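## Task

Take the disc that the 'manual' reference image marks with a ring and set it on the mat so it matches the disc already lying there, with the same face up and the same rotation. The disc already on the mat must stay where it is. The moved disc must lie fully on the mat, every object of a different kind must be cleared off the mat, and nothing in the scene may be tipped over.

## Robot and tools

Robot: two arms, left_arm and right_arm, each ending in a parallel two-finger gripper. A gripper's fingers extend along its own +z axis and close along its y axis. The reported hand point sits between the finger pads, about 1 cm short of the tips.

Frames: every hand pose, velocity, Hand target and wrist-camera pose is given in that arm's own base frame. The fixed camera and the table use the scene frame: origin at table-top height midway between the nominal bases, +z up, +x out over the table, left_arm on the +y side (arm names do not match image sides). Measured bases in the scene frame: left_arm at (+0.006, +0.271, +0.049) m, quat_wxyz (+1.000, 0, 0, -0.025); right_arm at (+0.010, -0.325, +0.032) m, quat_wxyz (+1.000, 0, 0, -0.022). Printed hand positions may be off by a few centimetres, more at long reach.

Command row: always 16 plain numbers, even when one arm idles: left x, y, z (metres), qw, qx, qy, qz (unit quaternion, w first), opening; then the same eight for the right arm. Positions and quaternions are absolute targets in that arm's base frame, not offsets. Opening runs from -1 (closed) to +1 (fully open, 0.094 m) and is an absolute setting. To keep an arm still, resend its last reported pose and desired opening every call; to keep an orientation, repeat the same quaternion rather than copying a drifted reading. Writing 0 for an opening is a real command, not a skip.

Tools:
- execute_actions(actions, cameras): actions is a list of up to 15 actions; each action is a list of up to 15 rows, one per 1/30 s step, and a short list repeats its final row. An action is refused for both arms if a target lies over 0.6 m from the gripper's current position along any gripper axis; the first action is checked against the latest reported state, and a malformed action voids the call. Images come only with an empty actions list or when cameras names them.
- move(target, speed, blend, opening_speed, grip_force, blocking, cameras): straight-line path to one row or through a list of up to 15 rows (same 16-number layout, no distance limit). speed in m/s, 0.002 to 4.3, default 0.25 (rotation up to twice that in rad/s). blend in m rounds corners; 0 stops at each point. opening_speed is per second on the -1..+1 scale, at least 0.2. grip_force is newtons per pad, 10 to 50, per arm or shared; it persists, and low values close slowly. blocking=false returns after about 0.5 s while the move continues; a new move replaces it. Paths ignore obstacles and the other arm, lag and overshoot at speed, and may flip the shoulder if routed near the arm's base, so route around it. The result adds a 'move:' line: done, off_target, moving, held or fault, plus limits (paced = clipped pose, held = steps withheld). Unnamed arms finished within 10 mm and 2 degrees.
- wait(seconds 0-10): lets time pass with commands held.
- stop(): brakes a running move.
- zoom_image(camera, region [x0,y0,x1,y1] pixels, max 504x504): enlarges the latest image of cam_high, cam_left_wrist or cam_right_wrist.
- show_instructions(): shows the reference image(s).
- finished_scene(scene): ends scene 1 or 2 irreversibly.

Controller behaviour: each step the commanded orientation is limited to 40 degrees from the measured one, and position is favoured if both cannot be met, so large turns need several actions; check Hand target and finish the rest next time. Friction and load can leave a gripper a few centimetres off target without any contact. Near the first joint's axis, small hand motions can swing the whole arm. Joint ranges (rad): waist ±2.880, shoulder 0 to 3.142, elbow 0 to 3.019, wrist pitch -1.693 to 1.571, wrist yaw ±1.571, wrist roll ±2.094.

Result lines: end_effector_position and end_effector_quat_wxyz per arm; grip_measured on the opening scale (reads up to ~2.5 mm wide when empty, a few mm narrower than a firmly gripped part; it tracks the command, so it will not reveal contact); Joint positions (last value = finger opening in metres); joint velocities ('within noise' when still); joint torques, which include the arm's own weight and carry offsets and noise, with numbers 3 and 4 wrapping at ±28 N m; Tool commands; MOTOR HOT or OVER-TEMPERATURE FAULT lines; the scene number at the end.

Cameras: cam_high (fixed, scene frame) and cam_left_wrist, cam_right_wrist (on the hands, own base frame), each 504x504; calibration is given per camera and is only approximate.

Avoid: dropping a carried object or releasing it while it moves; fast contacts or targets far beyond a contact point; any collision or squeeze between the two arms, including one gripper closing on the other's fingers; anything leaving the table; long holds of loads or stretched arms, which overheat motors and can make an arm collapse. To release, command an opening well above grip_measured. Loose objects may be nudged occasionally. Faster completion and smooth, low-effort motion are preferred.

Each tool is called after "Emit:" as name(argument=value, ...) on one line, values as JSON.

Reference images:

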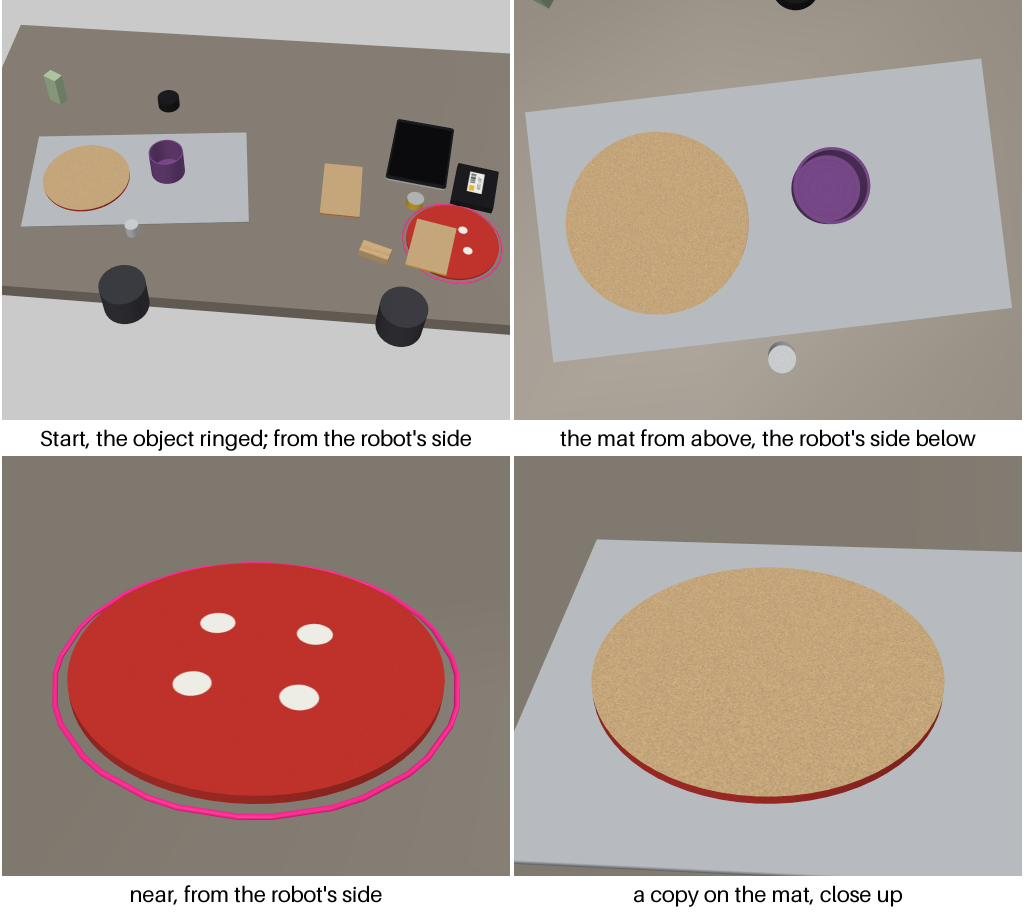

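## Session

Emit:
execute_actions(actions=[])

Emit:
show_instructions()

Scene clock: 0.00 s.
left_arm: end_effector_position=(+0.1996, -0.0519, +0.2918) grip_measured=+1.000 end_effector_quat_wxyz=(+0.312, +0.087, +0.943, +0.072) | right_arm: end_effector_position=(+0.3426, +0.4448, +0.1208) grip_measured=+1.000 end_effector_quat_wxyz=(+0.456, -0.141, +0.802, +0.360)
Joint positions: left_arm=[-0.605 0.487 0.825 -1.395 -0.422 -0.309 0.094] | right_arm=[0.946 1.594 0.666 0.595 0.098 0.528 0.094]
Joint velocities: within noise
Joint torques (N m): no reading
Heat: left arm: hottest elbow 27 °C; right arm: hottest elbow 23 °C.
Hand target: left_arm +0.2017, -0.0534, +0.3047; +0.325, +0.084, +0.940, +0.065 | right_arm +0.3465, +0.4503, +0.1289; +0.462, -0.139, +0.796, +0.365
Tool commands: left_gripper/opening=+1.0 right_gripper/opening=+1.0
camera_calibration:
cam_left_wrist: T_world_to_cam=[[-0.128694, -0.968799, -0.211817, 0.0402594], [-0.966279, 0.17054, -0.192928, 0.298394], [0.223032, 0.179845, -0.958077, 0.331366], [0, 0, 0, 1]] pos_world=[0.219608, -0.0714796, 0.38357]
cam_right_wrist: T_world_to_cam=[[0.572449, -0.698899, -0.428768, 0.165024], [-0.748345, -0.231633, -0.621551, 0.473255], [0.335085, 0.676673, -0.655616, -0.245163], [0, 0, 0, 1]] pos_world=[0.34184, 0.390852, 0.204177]

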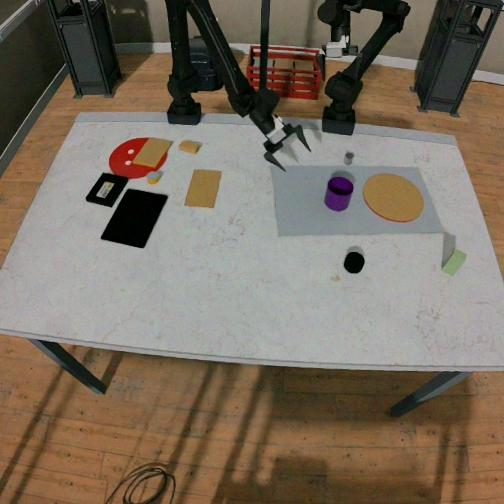

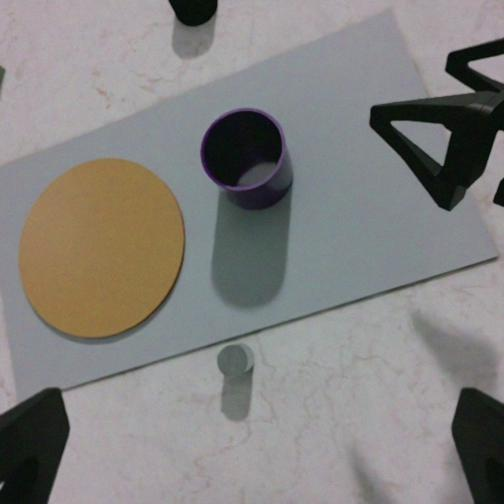

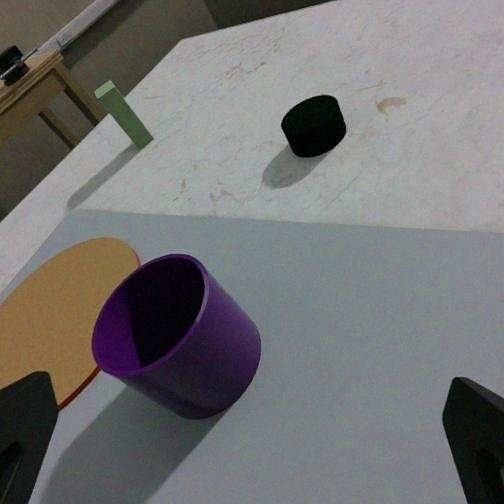

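Reference images for this scene: manual.

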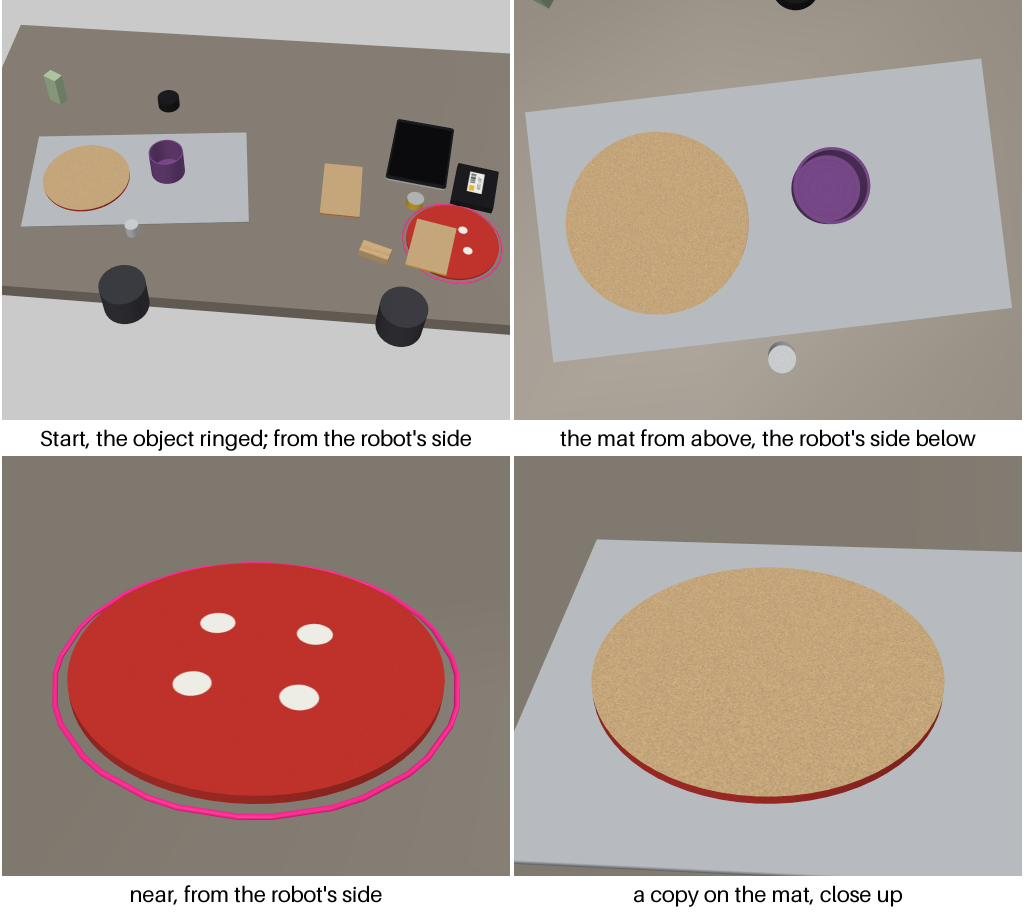

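Emit:
zoom_image(camera="cam_high", region=[60, 110, 260, 260])

Emit:
zoom_image(camera="cam_high", region=[250, 130, 480, 290])

Scaled by 2.520 from the camera's 504x504 image, which has a finer 720x720 frame.

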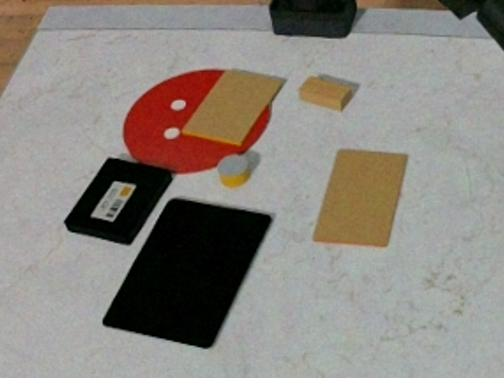

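Scaled by 2.191 from the camera's 504x504 image, which has a finer 720x720 frame.

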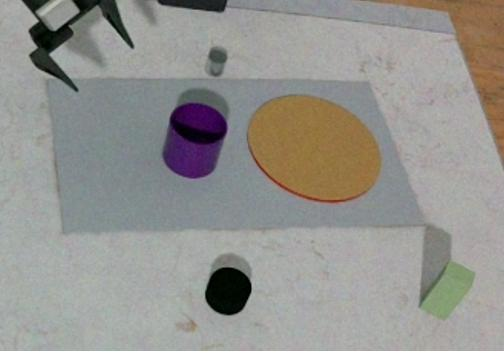

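Emit:
move(target=[[0.393, -0.0545, 0.15, 0, 0, 1, 0, 0.06, 0.22, -0.054, 0.12, 0, 0.1089, 0.9941, 0, 1]], speed=0.4, cameras=["all"])

Scene clock: 17.93 s.
left_arm: end_effector_position=(+0.3778, -0.0574, +0.1370) grip_measured=+0.063 end_effector_quat_wxyz=(-0.012, +0.000, +1.000, +0.003) | right_arm: end_effector_position=(+0.2065, -0.0486, +0.1054) grip_measured=+1.000 end_effector_quat_wxyz=(-0.012, +0.112, +0.994, +0.000)
Joint positions: left_arm=[-0.151 1.413 1.065 -1.248 -0.003 -0.152 0.05] | right_arm=[-0.226 0.95 0.617 -1.261 0.003 -0.001 0.094]
Joint torques (N m): left_arm=[1.03 -11.05 13.61 -0.43 0.02 0.12] | right_arm=[-2.32 -1.32 10.97 -0.54 -0.18 -0.3]
Heat: left arm: hottest elbow 33 °C; right arm: hottest elbow 25 °C.
Hand target: left_arm +0.3925, -0.0543, +0.1501; +0.001, +0.000, +1.000, +0.000 | right_arm +0.2196, -0.0539, +0.1197; +0.000, +0.109, +0.994, +0.000
Off the commanded pose: left_arm 0.020 m, 1 deg | right_arm 0.021 m, 1 deg.
move: off_target (left_arm, right_arm)
camera_calibration:
cam_left_wrist: T_world_to_cam=[[-0.0202869, -0.999642, -0.0174296, -0.0441622], [-0.899707, 0.0106504, 0.436364, 0.321138], [-0.436022, 0.024534, -0.899601, 0.376426], [0, 0, 0, 1]] pos_world=[0.452165, -0.0568019, 0.19773]
cam_right_wrist: T_world_to_cam=[[-0.197955, -0.980198, -0.00499822, -0.00781857], [-0.874184, 0.174233, 0.453261, 0.179977], [-0.443415, 0.0940945, -0.891364, 0.281478], [0, 0, 0, 1]] pos_world=[0.280596, -0.0655072, 0.169284]

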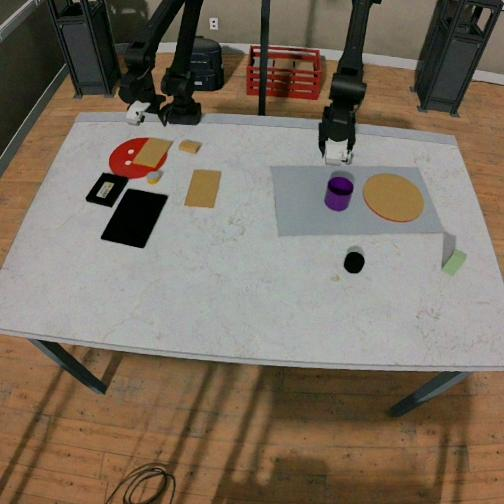

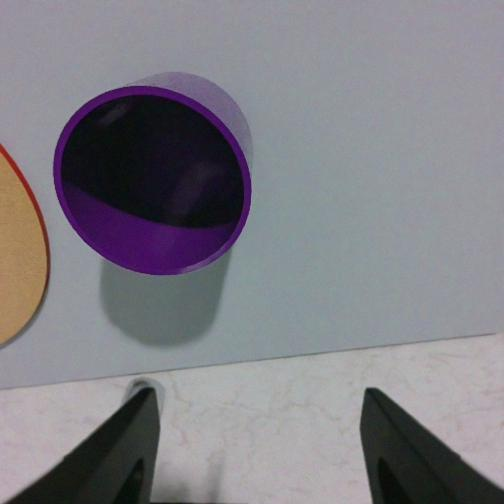

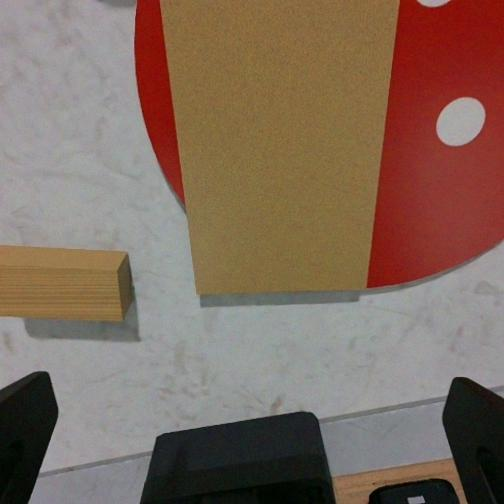

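Emit:
move(target=[[0.42, -0.049, 0.10, 0, 0, 1, 0, 0.06, 0.225, -0.152, 0.06, 0, 0.7604, 0.6494, 0, 1], [0.42, -0.049, 0.025, 0, 0, 1, 0, 0.06, 0.225, -0.152, 0.005, 0, 0.7604, 0.6494, 0, 1]], speed=[0.3, 0.12], cameras=["all"])

Scene clock: 25.97 s.
left_arm: end_effector_position=(+0.4151, -0.0545, +0.0279) grip_measured=+0.063 end_effector_quat_wxyz=(-0.003, +0.000, +1.000, +0.002) | right_arm: end_effector_position=(+0.2269, -0.1499, +0.0096) grip_measured=+1.000 end_effector_quat_wxyz=(+0.002, +0.752, +0.659, +0.002)
Joint positions: left_arm=[-0.131 1.635 0.995 -0.937 -0.002 -0.131 0.05] | right_arm=[-0.584 1.303 0.568 -0.83 -0.002 1.118 0.094]
Joint torques (N m): left_arm=[1.08 -12.81 8.49 0.62 0.02 0.13] | right_arm=[-2.08 -4.6 5.38 0.34 0.08 0.16]
Heat: left arm: hottest elbow 34 °C; right arm: hottest elbow 27 °C.
Hand target: left_arm +0.4198, -0.0489, +0.0250; +0.000, +0.000, +1.000, +0.000 | right_arm +0.2249, -0.1519, +0.0051; +0.000, +0.760, +0.649, +0.000
Off the commanded pose: left_arm 0.008 m, 0 deg | right_arm 0.005 m, 2 deg.
move: done
camera_calibration:
cam_left_wrist: T_world_to_cam=[[-0.0207767, -0.999678, -0.0145587, -0.0423317], [-0.907557, 0.0127494, 0.419736, 0.406182], [-0.419415, 0.0219336, -0.90753, 0.287621], [0, 0, 0, 1]] pos_world=[0.488386, -0.0538052, 0.0899196]
cam_right_wrist: T_world_to_cam=[[-0.994441, 0.104466, -0.0132186, 0.239841], [0.0885404, 0.897504, 0.432028, 0.149073], [0.0569962, 0.428456, -0.901763, 0.151333], [0, 0, 0, 1]] pos_world=[0.216684, -0.223688, 0.0752337]

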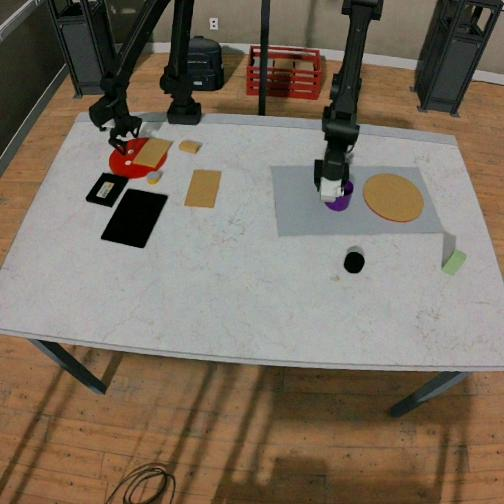

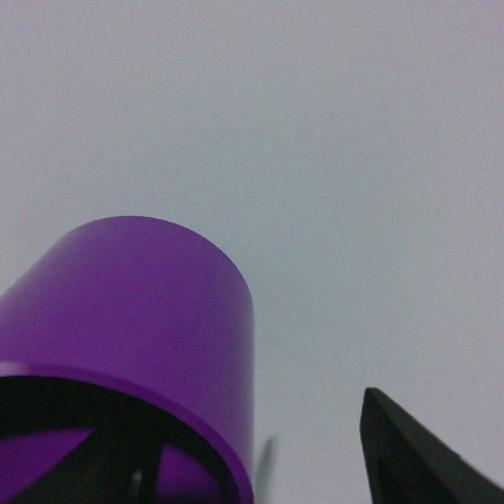

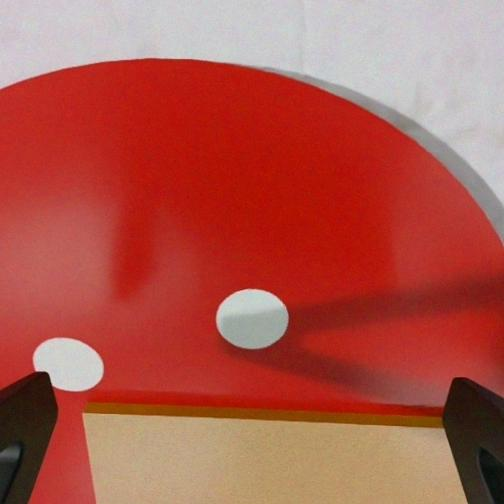

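Emit:
move(target=[[0.42, -0.049, 0.025, 0, 0, 1, 0, -1, 0.225, -0.152, -0.020, 0, 0.7604, 0.6494, 0, 1]], speed=0.1, opening_speed=1.0, cameras=["all"])

Scene clock: 28.47 s.
left_arm: end_effector_position=(+0.4160, -0.0539, +0.0279) grip_measured=-0.918 end_effector_quat_wxyz=(-0.002, +0.000, +1.000, +0.000) | right_arm: end_effector_position=(+0.2275, -0.1503, -0.0152) grip_measured=+1.000 end_effector_quat_wxyz=(+0.003, +0.752, +0.659, +0.002)
Joint positions: left_arm=[-0.128 1.635 0.995 -0.934 0 -0.128 0.004] | right_arm=[-0.584 1.373 0.541 -0.732 -0.002 1.118 0.094]
Joint torques (N m): left_arm=[0.91 -12.86 8.5 0.49 -0.05 0.11] | right_arm=[-2.32 -5.07 4.72 0.51 0.04 0.16]
Heat: left arm: hottest elbow 34 °C; right arm: hottest elbow 27 °C.
Hand target: left_arm +0.4199, -0.0489, +0.0250; +0.000, +0.000, +1.000, +0.000 | right_arm +0.2249, -0.1519, -0.0199; +0.000, +0.760, +0.649, +0.000
Off the commanded pose: left_arm 0.007 m, 0 deg | right_arm 0.006 m, 2 deg.
move: done
camera_calibration:
cam_left_wrist: T_world_to_cam=[[-0.0207841, -0.999714, -0.0118437, -0.0418627], [-0.908694, 0.0139489, 0.417229, 0.407483], [-0.416945, 0.019434, -0.908724, 0.286807], [0, 0, 0, 1]] pos_world=[0.48899, -0.0531085, 0.0901185]
cam_right_wrist: T_world_to_cam=[[-0.994433, 0.104448, -0.0139312, 0.240181], [0.0882416, 0.897706, 0.431667, 0.160221], [0.0575932, 0.428035, -0.901925, 0.128892], [0, 0, 0, 1]] pos_world=[0.217283, -0.224088, 0.0504345]

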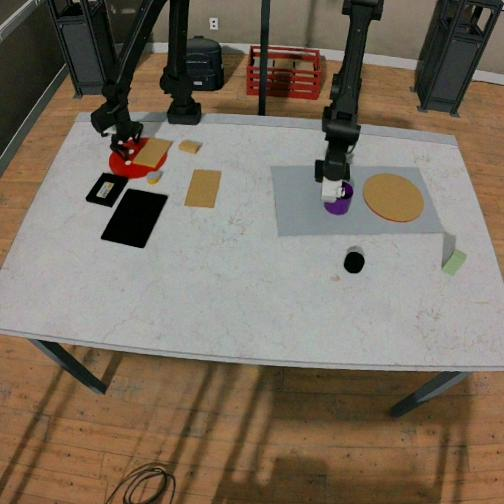

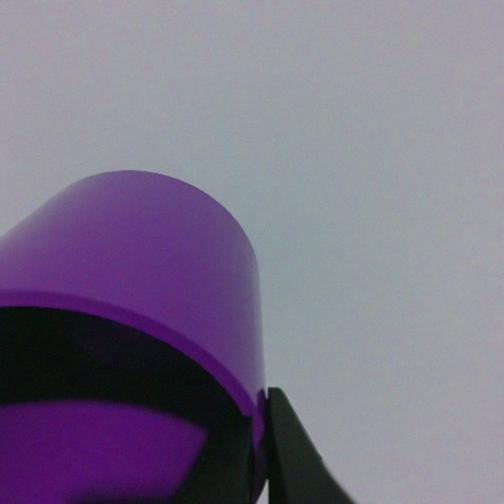

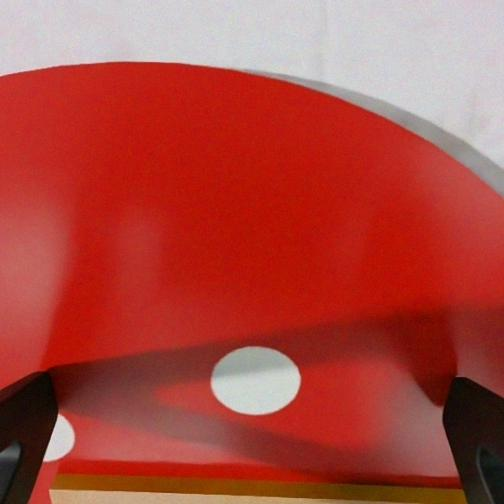

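Emit:
move(target=[[0.42, -0.049, 0.13, 0, 0, 1, 0, -1, 0.222, -0.07, -0.020, 0, 0.7604, 0.6494, 0, 1], [0.66, -0.145, 0.13, 0, 0, 1, 0, -1, 0.215, 0.008, -0.021, 0, 0.7604, 0.6494, 0, 1]], speed=[0.12, 0.25], blend=[0.02, 0], cameras=["all"])

Scene clock: 32.03 s.
left_arm: end_effector_position=(+0.6480, -0.1344, +0.1133) grip_measured=-0.919 end_effector_quat_wxyz=(-0.018, +0.002, +1.000, +0.003) | right_arm: end_effector_position=(+0.2247, +0.0048, -0.0173) grip_measured=+1.000 end_effector_quat_wxyz=(+0.008, +0.757, +0.653, +0.008)
Joint positions: left_arm=[-0.203 2.169 2.054 -1.491 0.002 -0.199 0.004] | right_arm=[0.026 1.229 0.408 -0.728 0.003 1.744 0.094]
Joint torques (N m): left_arm=[-1.2 -21.89 15.23 -0.46 -0.11 -0.14] | right_arm=[-0.32 -3.78 3.96 -0.44 -0.13 0.21]
Heat: left arm: hottest elbow 34 °C; right arm: hottest elbow 27 °C.
Hand target: left_arm +0.6590, -0.1448, +0.1300; +0.001, +0.000, +1.000, -0.001 | right_arm +0.2151, +0.0077, -0.0210; +0.000, +0.760, +0.649, +0.000
Off the commanded pose: left_arm 0.023 m, 2 deg | right_arm 0.011 m, 1 deg.
move: off_target (left_arm, right_arm)
camera_calibration:
cam_left_wrist: T_world_to_cam=[[-0.0257154, -0.999541, -0.0160367, -0.112768], [-0.89457, 0.0158488, 0.446647, 0.571615], [-0.446188, 0.0258316, -0.894567, 0.480966], [0, 0, 0, 1]] pos_world=[0.72305, -0.1342, 0.173138]
cam_right_wrist: T_world_to_cam=[[-0.992236, 0.120858, -0.0293508, 0.220293], [0.0963784, 0.896351, 0.432744, 0.0202384], [0.0786093, 0.426555, -0.901039, 0.0560728], [0, 0, 0, 1]] pos_world=[0.212224, -0.0686831, 0.0482315]

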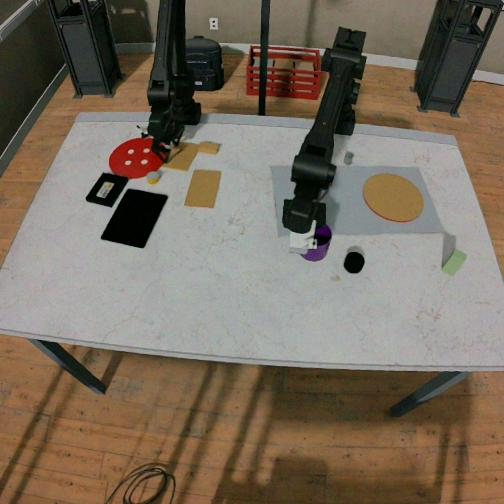

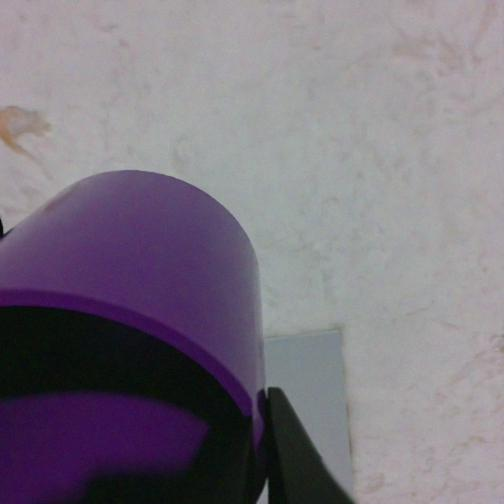

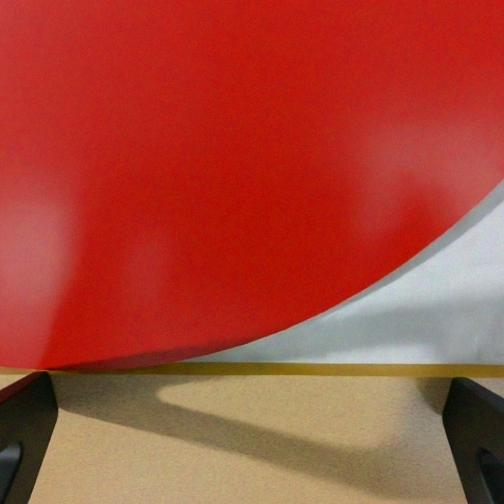

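Emit:
move(target=[[0.66, -0.145, 0.055, 0, 0, 1, 0, -1, 0.212, 0.036, -0.021, 0, 0.7604, 0.6494, 0, 1]], speed=[0.1], cameras=["all"])

Scene clock: 33.97 s.
left_arm: end_effector_position=(+0.6544, -0.1357, +0.0487) grip_measured=-0.919 end_effector_quat_wxyz=(-0.013, +0.002, +1.000, +0.002) | right_arm: end_effector_position=(+0.2206, +0.0335, -0.0176) grip_measured=+1.000 end_effector_quat_wxyz=(+0.006, +0.757, +0.653, +0.006)
Joint positions: left_arm=[-0.203 2.219 1.969 -1.347 0.002 -0.199 0.004] | right_arm=[0.155 1.229 0.407 -0.732 0.003 1.872 0.094]
Joint torques (N m): left_arm=[-1.2 -22.89 10.95 0.44 -0.11 -0.13] | right_arm=[-0.32 -4.19 4.11 -0.35 -0.14 0.16]
Heat: left arm: hottest elbow 35 °C; right arm: hottest elbow 27 °C.
Hand target: left_arm +0.6597, -0.1449, +0.0550; +0.000, +0.000, +1.000, +0.000 | right_arm +0.2121, +0.0357, -0.0210; +0.000, +0.760, +0.650, +0.000
Off the commanded pose: left_arm 0.013 m, 2 deg | right_arm 0.010 m, 1 deg.
move: off_target (left_arm)
camera_calibration:
cam_left_wrist: T_world_to_cam=[[-0.0252651, -0.999578, -0.0143152, -0.115367], [-0.898883, 0.016449, 0.43788, 0.609558], [-0.43746, 0.0239307, -0.89892, 0.420279], [0, 0, 0, 1]] pos_world=[0.728862, -0.135402, 0.109232]
cam_right_wrist: T_world_to_cam=[[-0.99247, 0.120045, -0.0243396, 0.212949], [0.097676, 0.895549, 0.434109, -0.00509919], [0.0739101, 0.428463, -0.900532, 0.0447867], [0, 0, 0, 1]] pos_world=[0.208534, -0.0401864, 0.0477286]

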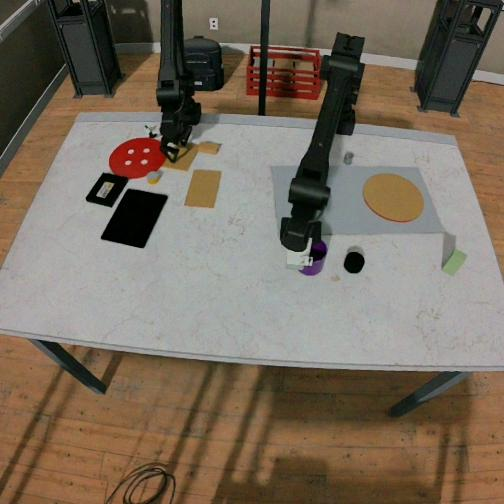

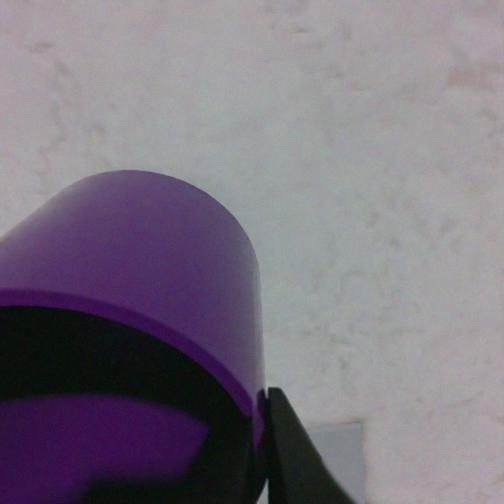

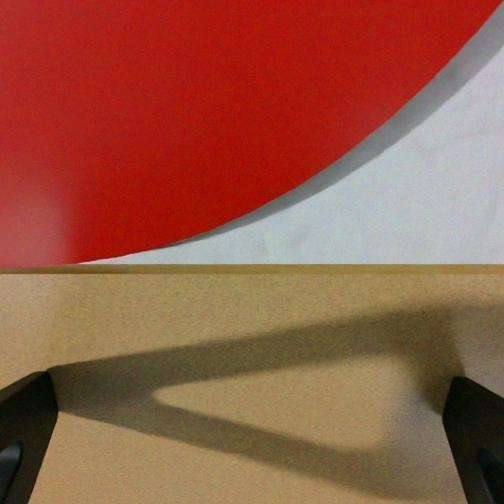

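Emit:
move(target=[[0.66, -0.145, 0.036, 0, 0, 1, 0, -1, 0.212, 0.040, -0.055, 0, 0.7604, 0.6494, 0, 1], [0.66, -0.145, 0.030, 0, 0, 1, 0, -1, 0.210, 0.085, -0.055, 0, 0.7604, 0.6494, 0, 1]], speed=[0.1, 0.1], cameras=["all"])

Scene clock: 37.53 s.
left_arm: end_effector_position=(+0.6570, -0.1363, +0.0340) grip_measured=-0.919 end_effector_quat_wxyz=(-0.005, +0.002, +1.000, +0.000) | right_arm: end_effector_position=(+0.2259, +0.0808, -0.0188) grip_measured=+1.000 end_effector_quat_wxyz=(+0.010, +0.747, +0.664, +0.017)
Joint positions: left_arm=[-0.203 2.227 1.943 -1.296 0.002 -0.2 0.004] | right_arm=[0.35 1.268 0.433 -0.696 0.006 2.038 0.094]
Joint torques (N m): left_arm=[-1.26 -21.89 10.36 0.58 -0.11 -0.13] | right_arm=[0.97 2.02 1.22 3.73 -0.5 0.58]
Heat: left arm: hottest elbow 35 °C; right arm: hottest elbow 27 °C.
Hand target: left_arm +0.6597, -0.1449, +0.0299; +0.000, +0.000, +1.000, +0.000 | right_arm +0.2060, +0.0818, -0.0467; -0.003, +0.757, +0.653, +0.000
Off the commanded pose: left_arm 0.010 m, 1 deg | right_arm 0.040 m, 3 deg.
joint sent to its limit (right arm) — joint 6 (wrist roll), upper limit. The joint targets are off in position, not in orientation.
move: off_target (right_arm)
camera_calibration:
cam_left_wrist: T_world_to_cam=[[-0.0246266, -0.999633, -0.0112759, -0.116588], [-0.905989, 0.0175488, 0.422937, 0.623705], [-0.422584, 0.0206313, -0.906089, 0.398222], [0, 0, 0, 1]] pos_world=[0.730481, -0.135707, 0.0957225]
cam_right_wrist: T_world_to_cam=[[-0.994731, 0.091594, -0.0460445, 0.214867], [0.061939, 0.89487, 0.442008, -0.0392094], [0.0816891, 0.436827, -0.895828, 0.0208569], [0, 0, 0, 1]] pos_world=[0.21446, 0.00629592, 0.0459086]

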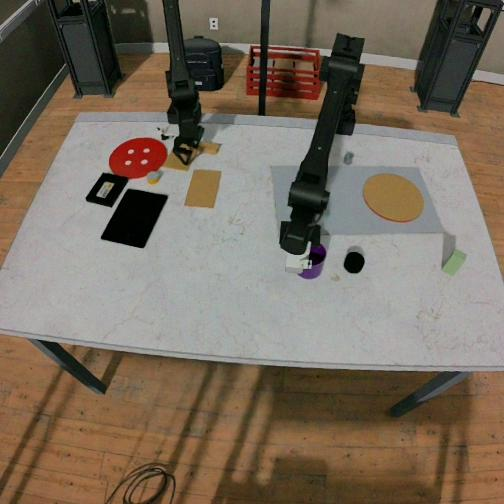

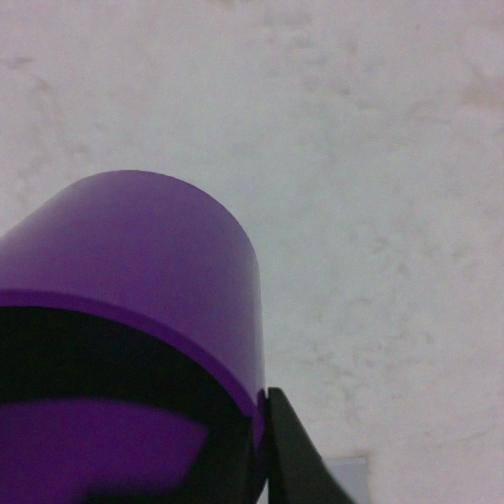

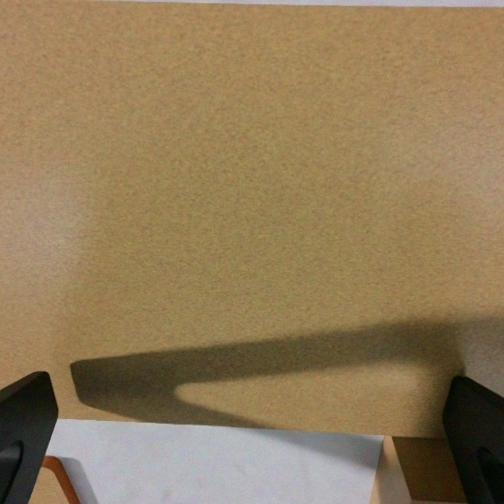

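Emit:
move(target=[[0.66, -0.145, 0.024, 0, 0, 1, 0, -1, 0.225, 0.075, 0.05, 0, 0.7071, 0.7071, 0, -1], [0.66, -0.145, 0.018, 0, 0, 1, 0, -1, 0.312, 0.022, 0.05, 0, 0.7071, 0.7071, 0, -1]], speed=[0.2, 0.2], blend=[0.02, 0], cameras=["all"])

Scene clock: 44.10 s.
left_arm: end_effector_position=(+0.6596, -0.1368, +0.0328) grip_measured=-0.919 end_effector_quat_wxyz=(+0.001, +0.002, +1.000, -0.001) | right_arm: end_effector_position=(+0.2949, +0.0233, +0.0420) grip_measured=-0.993 end_effector_quat_wxyz=(-0.005, +0.710, +0.704, -0.009)
Joint positions: left_arm=[-0.203 2.227 1.94 -1.281 0.002 -0.2 0.004] | right_arm=[0.082 1.315 0.688 -0.964 0.003 1.661 0]
Joint torques (N m): left_arm=[-1.2 -21.13 9.32 1.02 -0.12 -0.13] | right_arm=[-2.37 -5.3 9.35 -0.38 -0.13 -0.25]
Heat: left arm: hottest elbow 35 °C; right arm: hottest elbow 27 °C.
Hand target: left_arm +0.6595, -0.1448, +0.0181; +0.000, +0.000, +1.000, +0.000 | right_arm +0.3115, +0.0219, +0.0502; +0.000, +0.707, +0.707, +0.000
Off the commanded pose: left_arm 0.017 m, 0 deg | right_arm 0.019 m, 1 deg.
move: off_target (left_arm, right_arm)
camera_calibration:
cam_left_wrist: T_world_to_cam=[[-0.0240922, -0.999667, -0.00921789, -0.117442], [-0.910817, 0.0181481, 0.412411, 0.630105], [-0.412107, 0.0183317, -0.910951, 0.391196], [0, 0, 0, 1]] pos_world=[0.732295, -0.13601, 0.0954159]
cam_right_wrist: T_world_to_cam=[[-0.999759, -0.0177683, 0.0128724, 0.293115], [-0.0105401, 0.903481, 0.428498, 0.00284224], [-0.0192437, 0.428259, -0.903451, 0.125001], [0, 0, 0, 1]] pos_world=[0.29548, -0.0508925, 0.107941]

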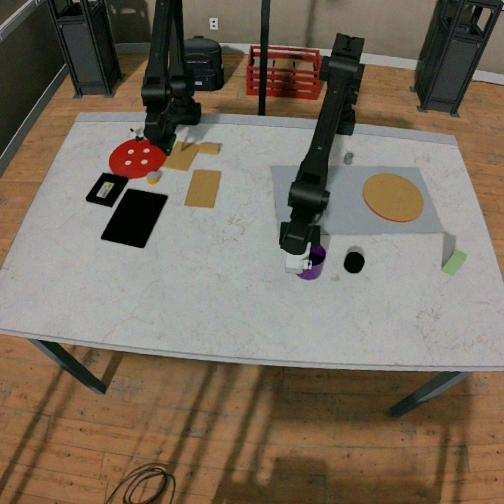

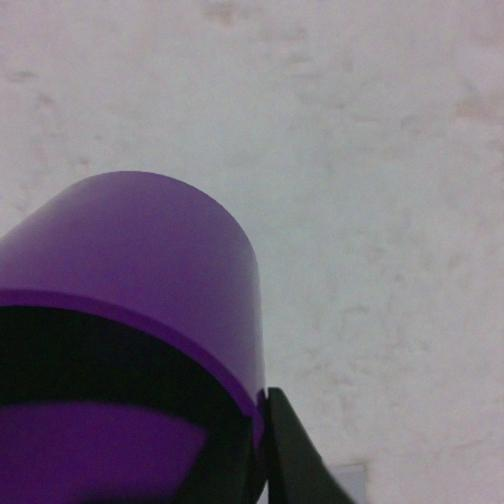

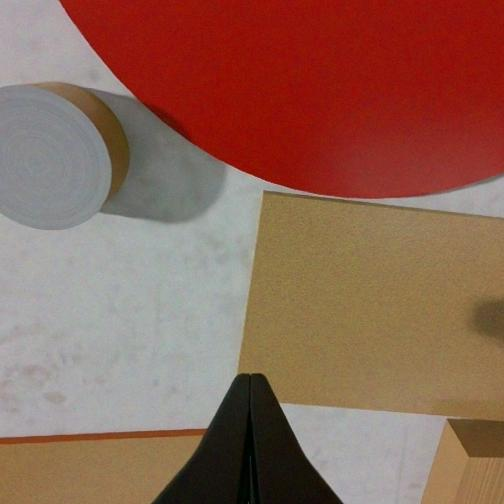

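Emit:
move(target=[[0.66, -0.145, 0.010, 0, 0, 1, 0, -1, 0.326, 0.018, 0.03, 0, 0.7071, 0.7071, 0, -1], [0.66, -0.145, 0.006, 0, 0, 1, 0, -1, 0.326, 0.016, -0.033, 0, 0.7071, 0.7071, 0, -1]], speed=[0.1, 0.12], blend=[0.01, 0], cameras=["cam_left_wrist", "cam_right_wrist"])

Scene clock: 47.60 s.
left_arm: end_effector_position=(+0.6620, -0.1373, +0.0317) grip_measured=-0.919 end_effector_quat_wxyz=(+0.007, +0.002, +1.000, -0.002) | right_arm: end_effector_position=(+0.3274, +0.0196, -0.0223) grip_measured=-0.993 end_effector_quat_wxyz=(+0.004, +0.709, +0.705, +0.004)
Joint positions: left_arm=[-0.203 2.227 1.937 -1.266 0.002 -0.2 0.004] | right_arm=[0.062 1.525 0.678 -0.712 0.002 1.639 0]
Joint torques (N m): left_arm=[-1.2 -20.37 8.29 1.48 -0.13 -0.13] | right_arm=[-2.43 -6.24 4.52 0.87 -0.11 -0.26]
Heat: left arm: hottest elbow 35 °C; right arm: hottest elbow 27 °C.
Hand target: left_arm +0.6590, -0.1446, +0.0064; +0.000, +0.000, +1.000, +0.000 | right_arm +0.3254, +0.0161, -0.0326; +0.000, +0.707, +0.707, +0.000
Off the commanded pose: left_arm 0.027 m, 1 deg | right_arm 0.011 m, 1 deg.
move: off_target (left_arm, right_arm)
camera_calibration:
cam_left_wrist: T_world_to_cam=[[-0.0240571, -0.999685, -0.00716263, -0.118027], [-0.915371, 0.0191467, 0.402156, 0.636304], [-0.401892, 0.0162312, -0.915543, 0.384415], [0, 0, 0, 1]] pos_world=[0.734108, -0.136412, 0.0952097]
cam_right_wrist: T_world_to_cam=[[-0.999619, -0.0204172, -0.0185845, 0.325702], [-0.0264367, 0.901906, 0.431124, 0.0393183], [0.00795915, 0.431451, -0.902102, 0.0602302], [0, 0, 0, 1]] pos_world=[0.326138, -0.0547978, 0.0434357]
Images, in order (width x height): cam_left_wrist 504x504, cam_right_wrist 504x504.

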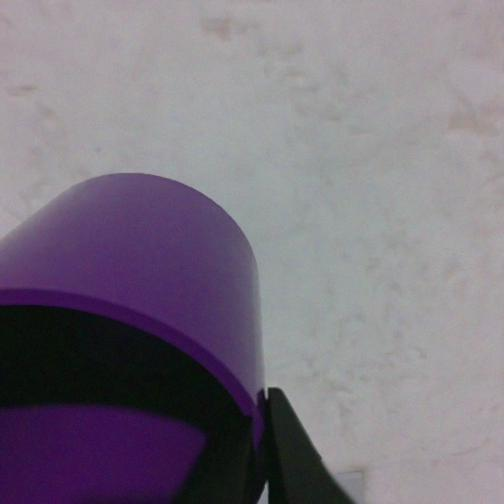

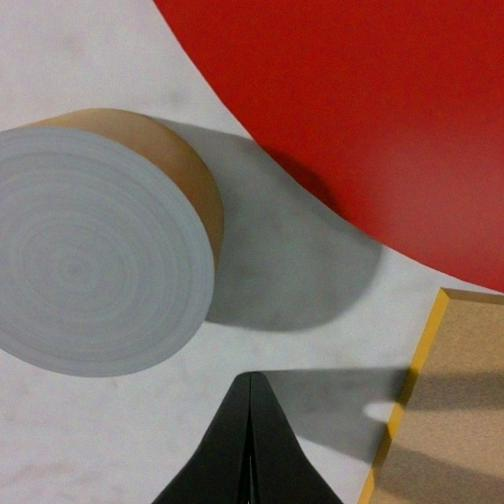

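Emit:
move(target=[[0.66, -0.145, 0.018, 0, 0, 1, 0, 0.0, 0.3095, -0.016, -0.033, 0, 0.7071, 0.7071, 0, -1], [0.66, -0.145, 0.12, 0, 0, 1, 0, 0.0, 0.281, -0.066, -0.033, 0, 0.7071, 0.7071, 0, -1]], speed=[0.1, 0.1], cameras=["all"])

Scene clock: 51.13 s.
left_arm: end_effector_position=(+0.6494, -0.1346, +0.0963) grip_measured=-0.002 end_effector_quat_wxyz=(-0.022, +0.002, +1.000, +0.004) | right_arm: end_effector_position=(+0.2972, -0.0608, -0.0225) grip_measured=-0.993 end_effector_quat_wxyz=(+0.012, +0.706, +0.708, +0.013)
Joint positions: left_arm=[-0.203 2.189 2.042 -1.469 0.001 -0.2 0.047] | right_arm=[-0.206 1.455 0.596 -0.678 -0.01 1.362 0]
Joint torques (N m): left_arm=[-1.32 -23.36 14.37 -0.5 -0.08 -0.13] | right_arm=[-3.25 -6.48 2.82 0.14 0.32 -0.25]
Heat: left arm: hottest elbow 36 °C; right arm: hottest elbow 27 °C.
Hand target: left_arm +0.6590, -0.1447, +0.1202; +0.000, +0.000, +1.000, -0.001 | right_arm +0.2809, -0.0653, -0.0324; +0.000, +0.707, +0.707, +0.000
Off the commanded pose: left_arm 0.028 m, 3 deg | right_arm 0.020 m, 2 deg.
move: off_target (left_arm, right_arm)
camera_calibration:
cam_left_wrist: T_world_to_cam=[[-0.0247588, -0.99953, -0.0180526, -0.113678], [-0.89061, 0.013851, 0.454557, 0.576799], [-0.454094, 0.0273322, -0.890534, 0.471384], [0, 0, 0, 1]] pos_world=[0.72494, -0.134498, 0.155543]
cam_right_wrist: T_world_to_cam=[[-0.998666, -0.0289061, -0.0427816, 0.292541], [-0.0446266, 0.899975, 0.433652, 0.116543], [0.0259672, 0.434983, -0.900064, 0.0898292], [0, 0, 0, 1]] pos_world=[0.295019, -0.135503, 0.0428285]

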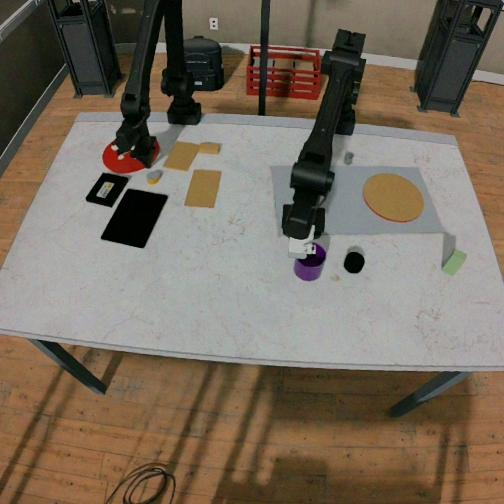

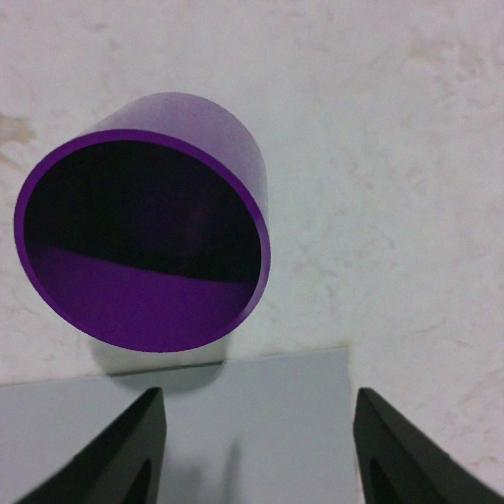

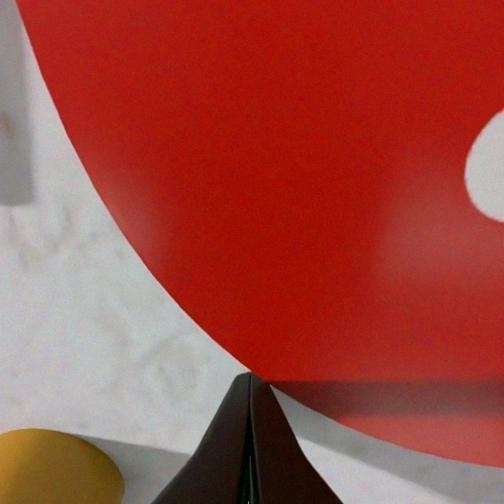

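Emit:
move(target=[[0.60, -0.10, 0.22, 0, 0, 1, 0, 0.0, 0.292, -0.04, 0.03, 0, 0.7071, 0.7071, 0, -1], [0.30, 0.15, 0.28, 0.106, -0.30, 0.93, 0.08, 0.0, 0.225, -0.028, 0.03, 0, 0.7071, 0.7071, 0, 1], [0.12, 0.36, 0.30, 0.212, -0.554, 0.7913, 0.1484, 0.0, 0.225, -0.029, -0.034, 0, 0.7071, 0.7071, 0, 1]], speed=[0.3, 0.5, 0.5], blend=[0.02, 0, 0], cameras=["cam_high", "cam_right_wrist"])

Scene clock: 57.53 s.
left_arm: end_effector_position=(+0.1199, +0.3468, +0.2811) grip_measured=-0.002 end_effector_quat_wxyz=(+0.194, -0.560, +0.795, +0.132) | right_arm: end_effector_position=(+0.2264, -0.0307, -0.0228) grip_measured=+0.998 end_effector_quat_wxyz=(+0.005, +0.705, +0.709, +0.004)
Joint positions: left_arm=[1.246 0.994 1.038 -1.142 0.015 0.016 0.047] | right_arm=[-0.134 1.267 0.417 -0.708 -0.002 1.431 0.094]
Joint torques (N m): left_arm=[0.85 -6.89 14.48 1.85 0.05 0.13] | right_arm=[-0.97 -0.85 4.15 1.47 0.03 0.11]
Heat: left arm: hottest elbow 37 °C; right arm: hottest elbow 27 °C.
Hand target: left_arm +0.1197, +0.3592, +0.3000; +0.212, -0.554, +0.791, +0.149 | right_arm +0.2244, -0.0290, -0.0330; +0.000, +0.707, +0.707, +0.000
Off the commanded pose: left_arm 0.023 m, 3 deg | right_arm 0.011 m, 1 deg.
move: off_target (left_arm, right_arm)
camera_calibration:
cam_right_wrist: T_world_to_cam=[[-0.999279, -0.0322282, -0.0200618, 0.223266], [-0.0377334, 0.901166, 0.431829, 0.0848306], [0.00416198, 0.432275, -0.901732, 0.083159], [0, 0, 0, 1]] pos_world=[0.22596, -0.105199, 0.042834]
Images, in order (width x height): cam_high 504x504, cam_right_wrist 504x504.

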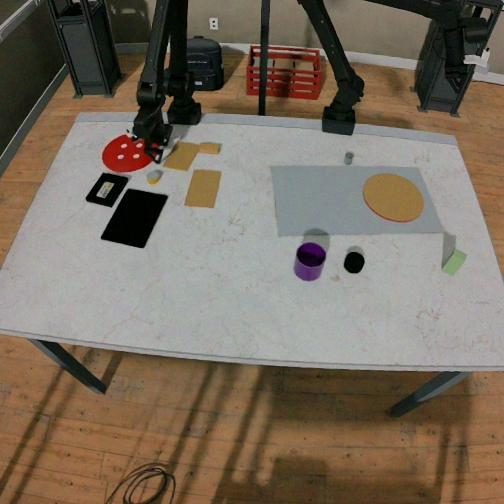

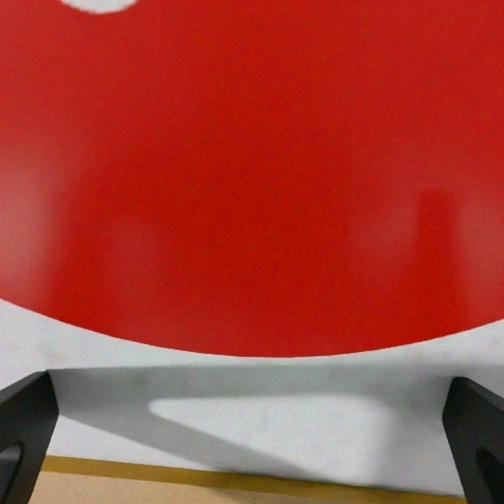

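Emit:
move(target=[[0.12, 0.36, 0.30, 0.212, -0.554, 0.7913, 0.1484, 0.0, 0.224, -0.292, -0.034, 0, 0.7071, 0.7071, 0, 1]], speed=[0.15], cameras=["cam_high", "cam_right_wrist"])

Scene clock: 60.57 s.
left_arm: end_effector_position=(+0.1200, +0.3468, +0.2811) grip_measured=-0.002 end_effector_quat_wxyz=(+0.194, -0.559, +0.795, +0.132) | right_arm: end_effector_position=(+0.2245, -0.2815, -0.0220) grip_measured=+0.999 end_effector_quat_wxyz=(+0.008, +0.714, +0.700, +0.001)
Joint positions: left_arm=[1.246 0.994 1.038 -1.142 0.015 0.016 0.047] | right_arm=[-0.898 1.593 0.764 -0.725 -0.003 0.693 0.094]
Joint torques (N m): left_arm=[0.85 -6.89 14.48 1.85 0.05 0.14] | right_arm=[-3.19 -5.3 6.89 0.47 0.09 -0.41]
Heat: left arm: hottest elbow 38 °C; right arm: hottest elbow 27 °C.
Hand target: left_arm +0.1197, +0.3591, +0.3000; +0.212, -0.554, +0.791, +0.149 | right_arm +0.2236, -0.2913, -0.0335; +0.000, +0.707, +0.707, +0.000
Off the commanded pose: left_arm 0.023 m, 3 deg | right_arm 0.016 m, 1 deg.
move: off_target (left_arm, right_arm)
camera_calibration:
cam_right_wrist: T_world_to_cam=[[-0.999787, -0.00684918, -0.0194761, 0.22059], [-0.0144379, 0.906274, 0.422444, 0.306454], [0.0147573, 0.422635, -0.90618, 0.18707], [0, 0, 0, 1]] pos_world=[0.222207, -0.355283, 0.0443557]
Images, in order (width x height): cam_high 504x504, cam_right_wrist 504x504.

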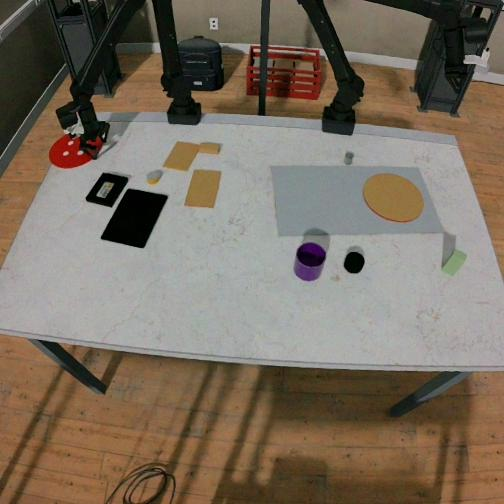

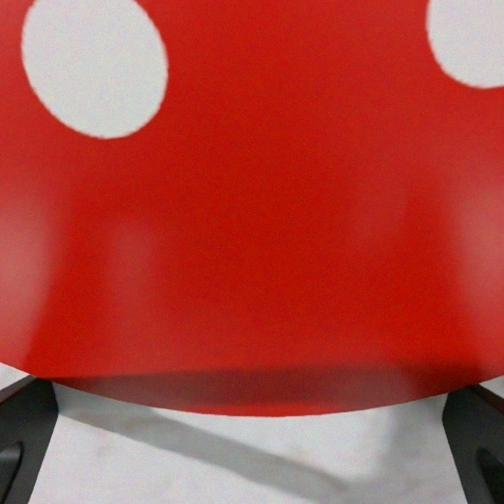

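Emit:
move(target=[[0.12, 0.36, 0.30, 0.212, -0.554, 0.7913, 0.1484, 0.0, 0.20, -0.27, 0.05, 0, 0.5, 0.866, 0, 1], [0.12, 0.36, 0.30, 0.212, -0.554, 0.7913, 0.1484, 0.0, 0.085, -0.39, 0.05, 0, 0, 1, 0, 1], [0.12, 0.36, 0.30, 0.212, -0.554, 0.7913, 0.1484, 0.0, 0.085, -0.39, -0.034, 0, 0, 1, 0, 1]], speed=[0.3, 0.4, 0.2], blend=[0.03, 0, 0], cameras=["cam_high", "cam_right_wrist"])

Scene clock: 66.60 s.
left_arm: end_effector_position=(+0.1200, +0.3468, +0.2811) grip_measured=-0.002 end_effector_quat_wxyz=(+0.194, -0.559, +0.795, +0.132) | right_arm: end_effector_position=(+0.0887, -0.3901, -0.0213) grip_measured=+0.999 end_effector_quat_wxyz=(+0.001, +0.003, +1.000, -0.008)
Joint positions: left_arm=[1.246 0.994 1.038 -1.142 0.015 0.016 0.047] | right_arm=[-1.345 1.676 0.879 -0.758 0.002 -1.34 0.094]
Joint torques (N m): left_arm=[0.79 -6.89 14.48 1.87 0.05 0.13] | right_arm=[-2.14 -8.18 5.08 0.65 -0.22 -0.21]
Heat: left arm: hottest elbow 40 °C; right arm: hottest elbow 28 °C.
Hand target: left_arm +0.1197, +0.3591, +0.3000; +0.212, -0.554, +0.791, +0.149 | right_arm +0.0849, -0.3895, -0.0337; +0.000, +0.000, +1.000, +0.000
Off the commanded pose: left_arm 0.023 m, 3 deg | right_arm 0.013 m, 1 deg.
move: off_target (left_arm, right_arm)
camera_calibration:
cam_right_wrist: T_world_to_cam=[[0.0204797, -0.999755, 0.00843904, -0.39324], [-0.90214, -0.0148404, 0.431189, 0.122194], [-0.430958, -0.0164438, -0.902222, 0.103972], [0, 0, 0, 1]] pos_world=[0.163097, -0.389621, 0.0444353]
Images, in order (width x height): cam_high 504x504, cam_right_wrist 504x504.

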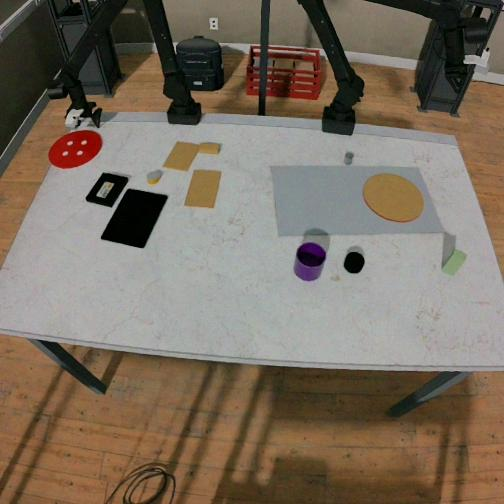

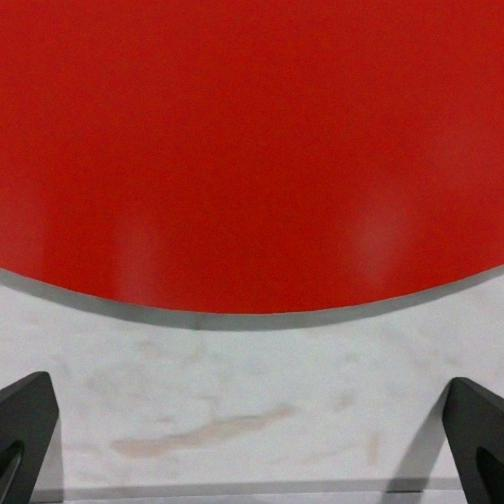

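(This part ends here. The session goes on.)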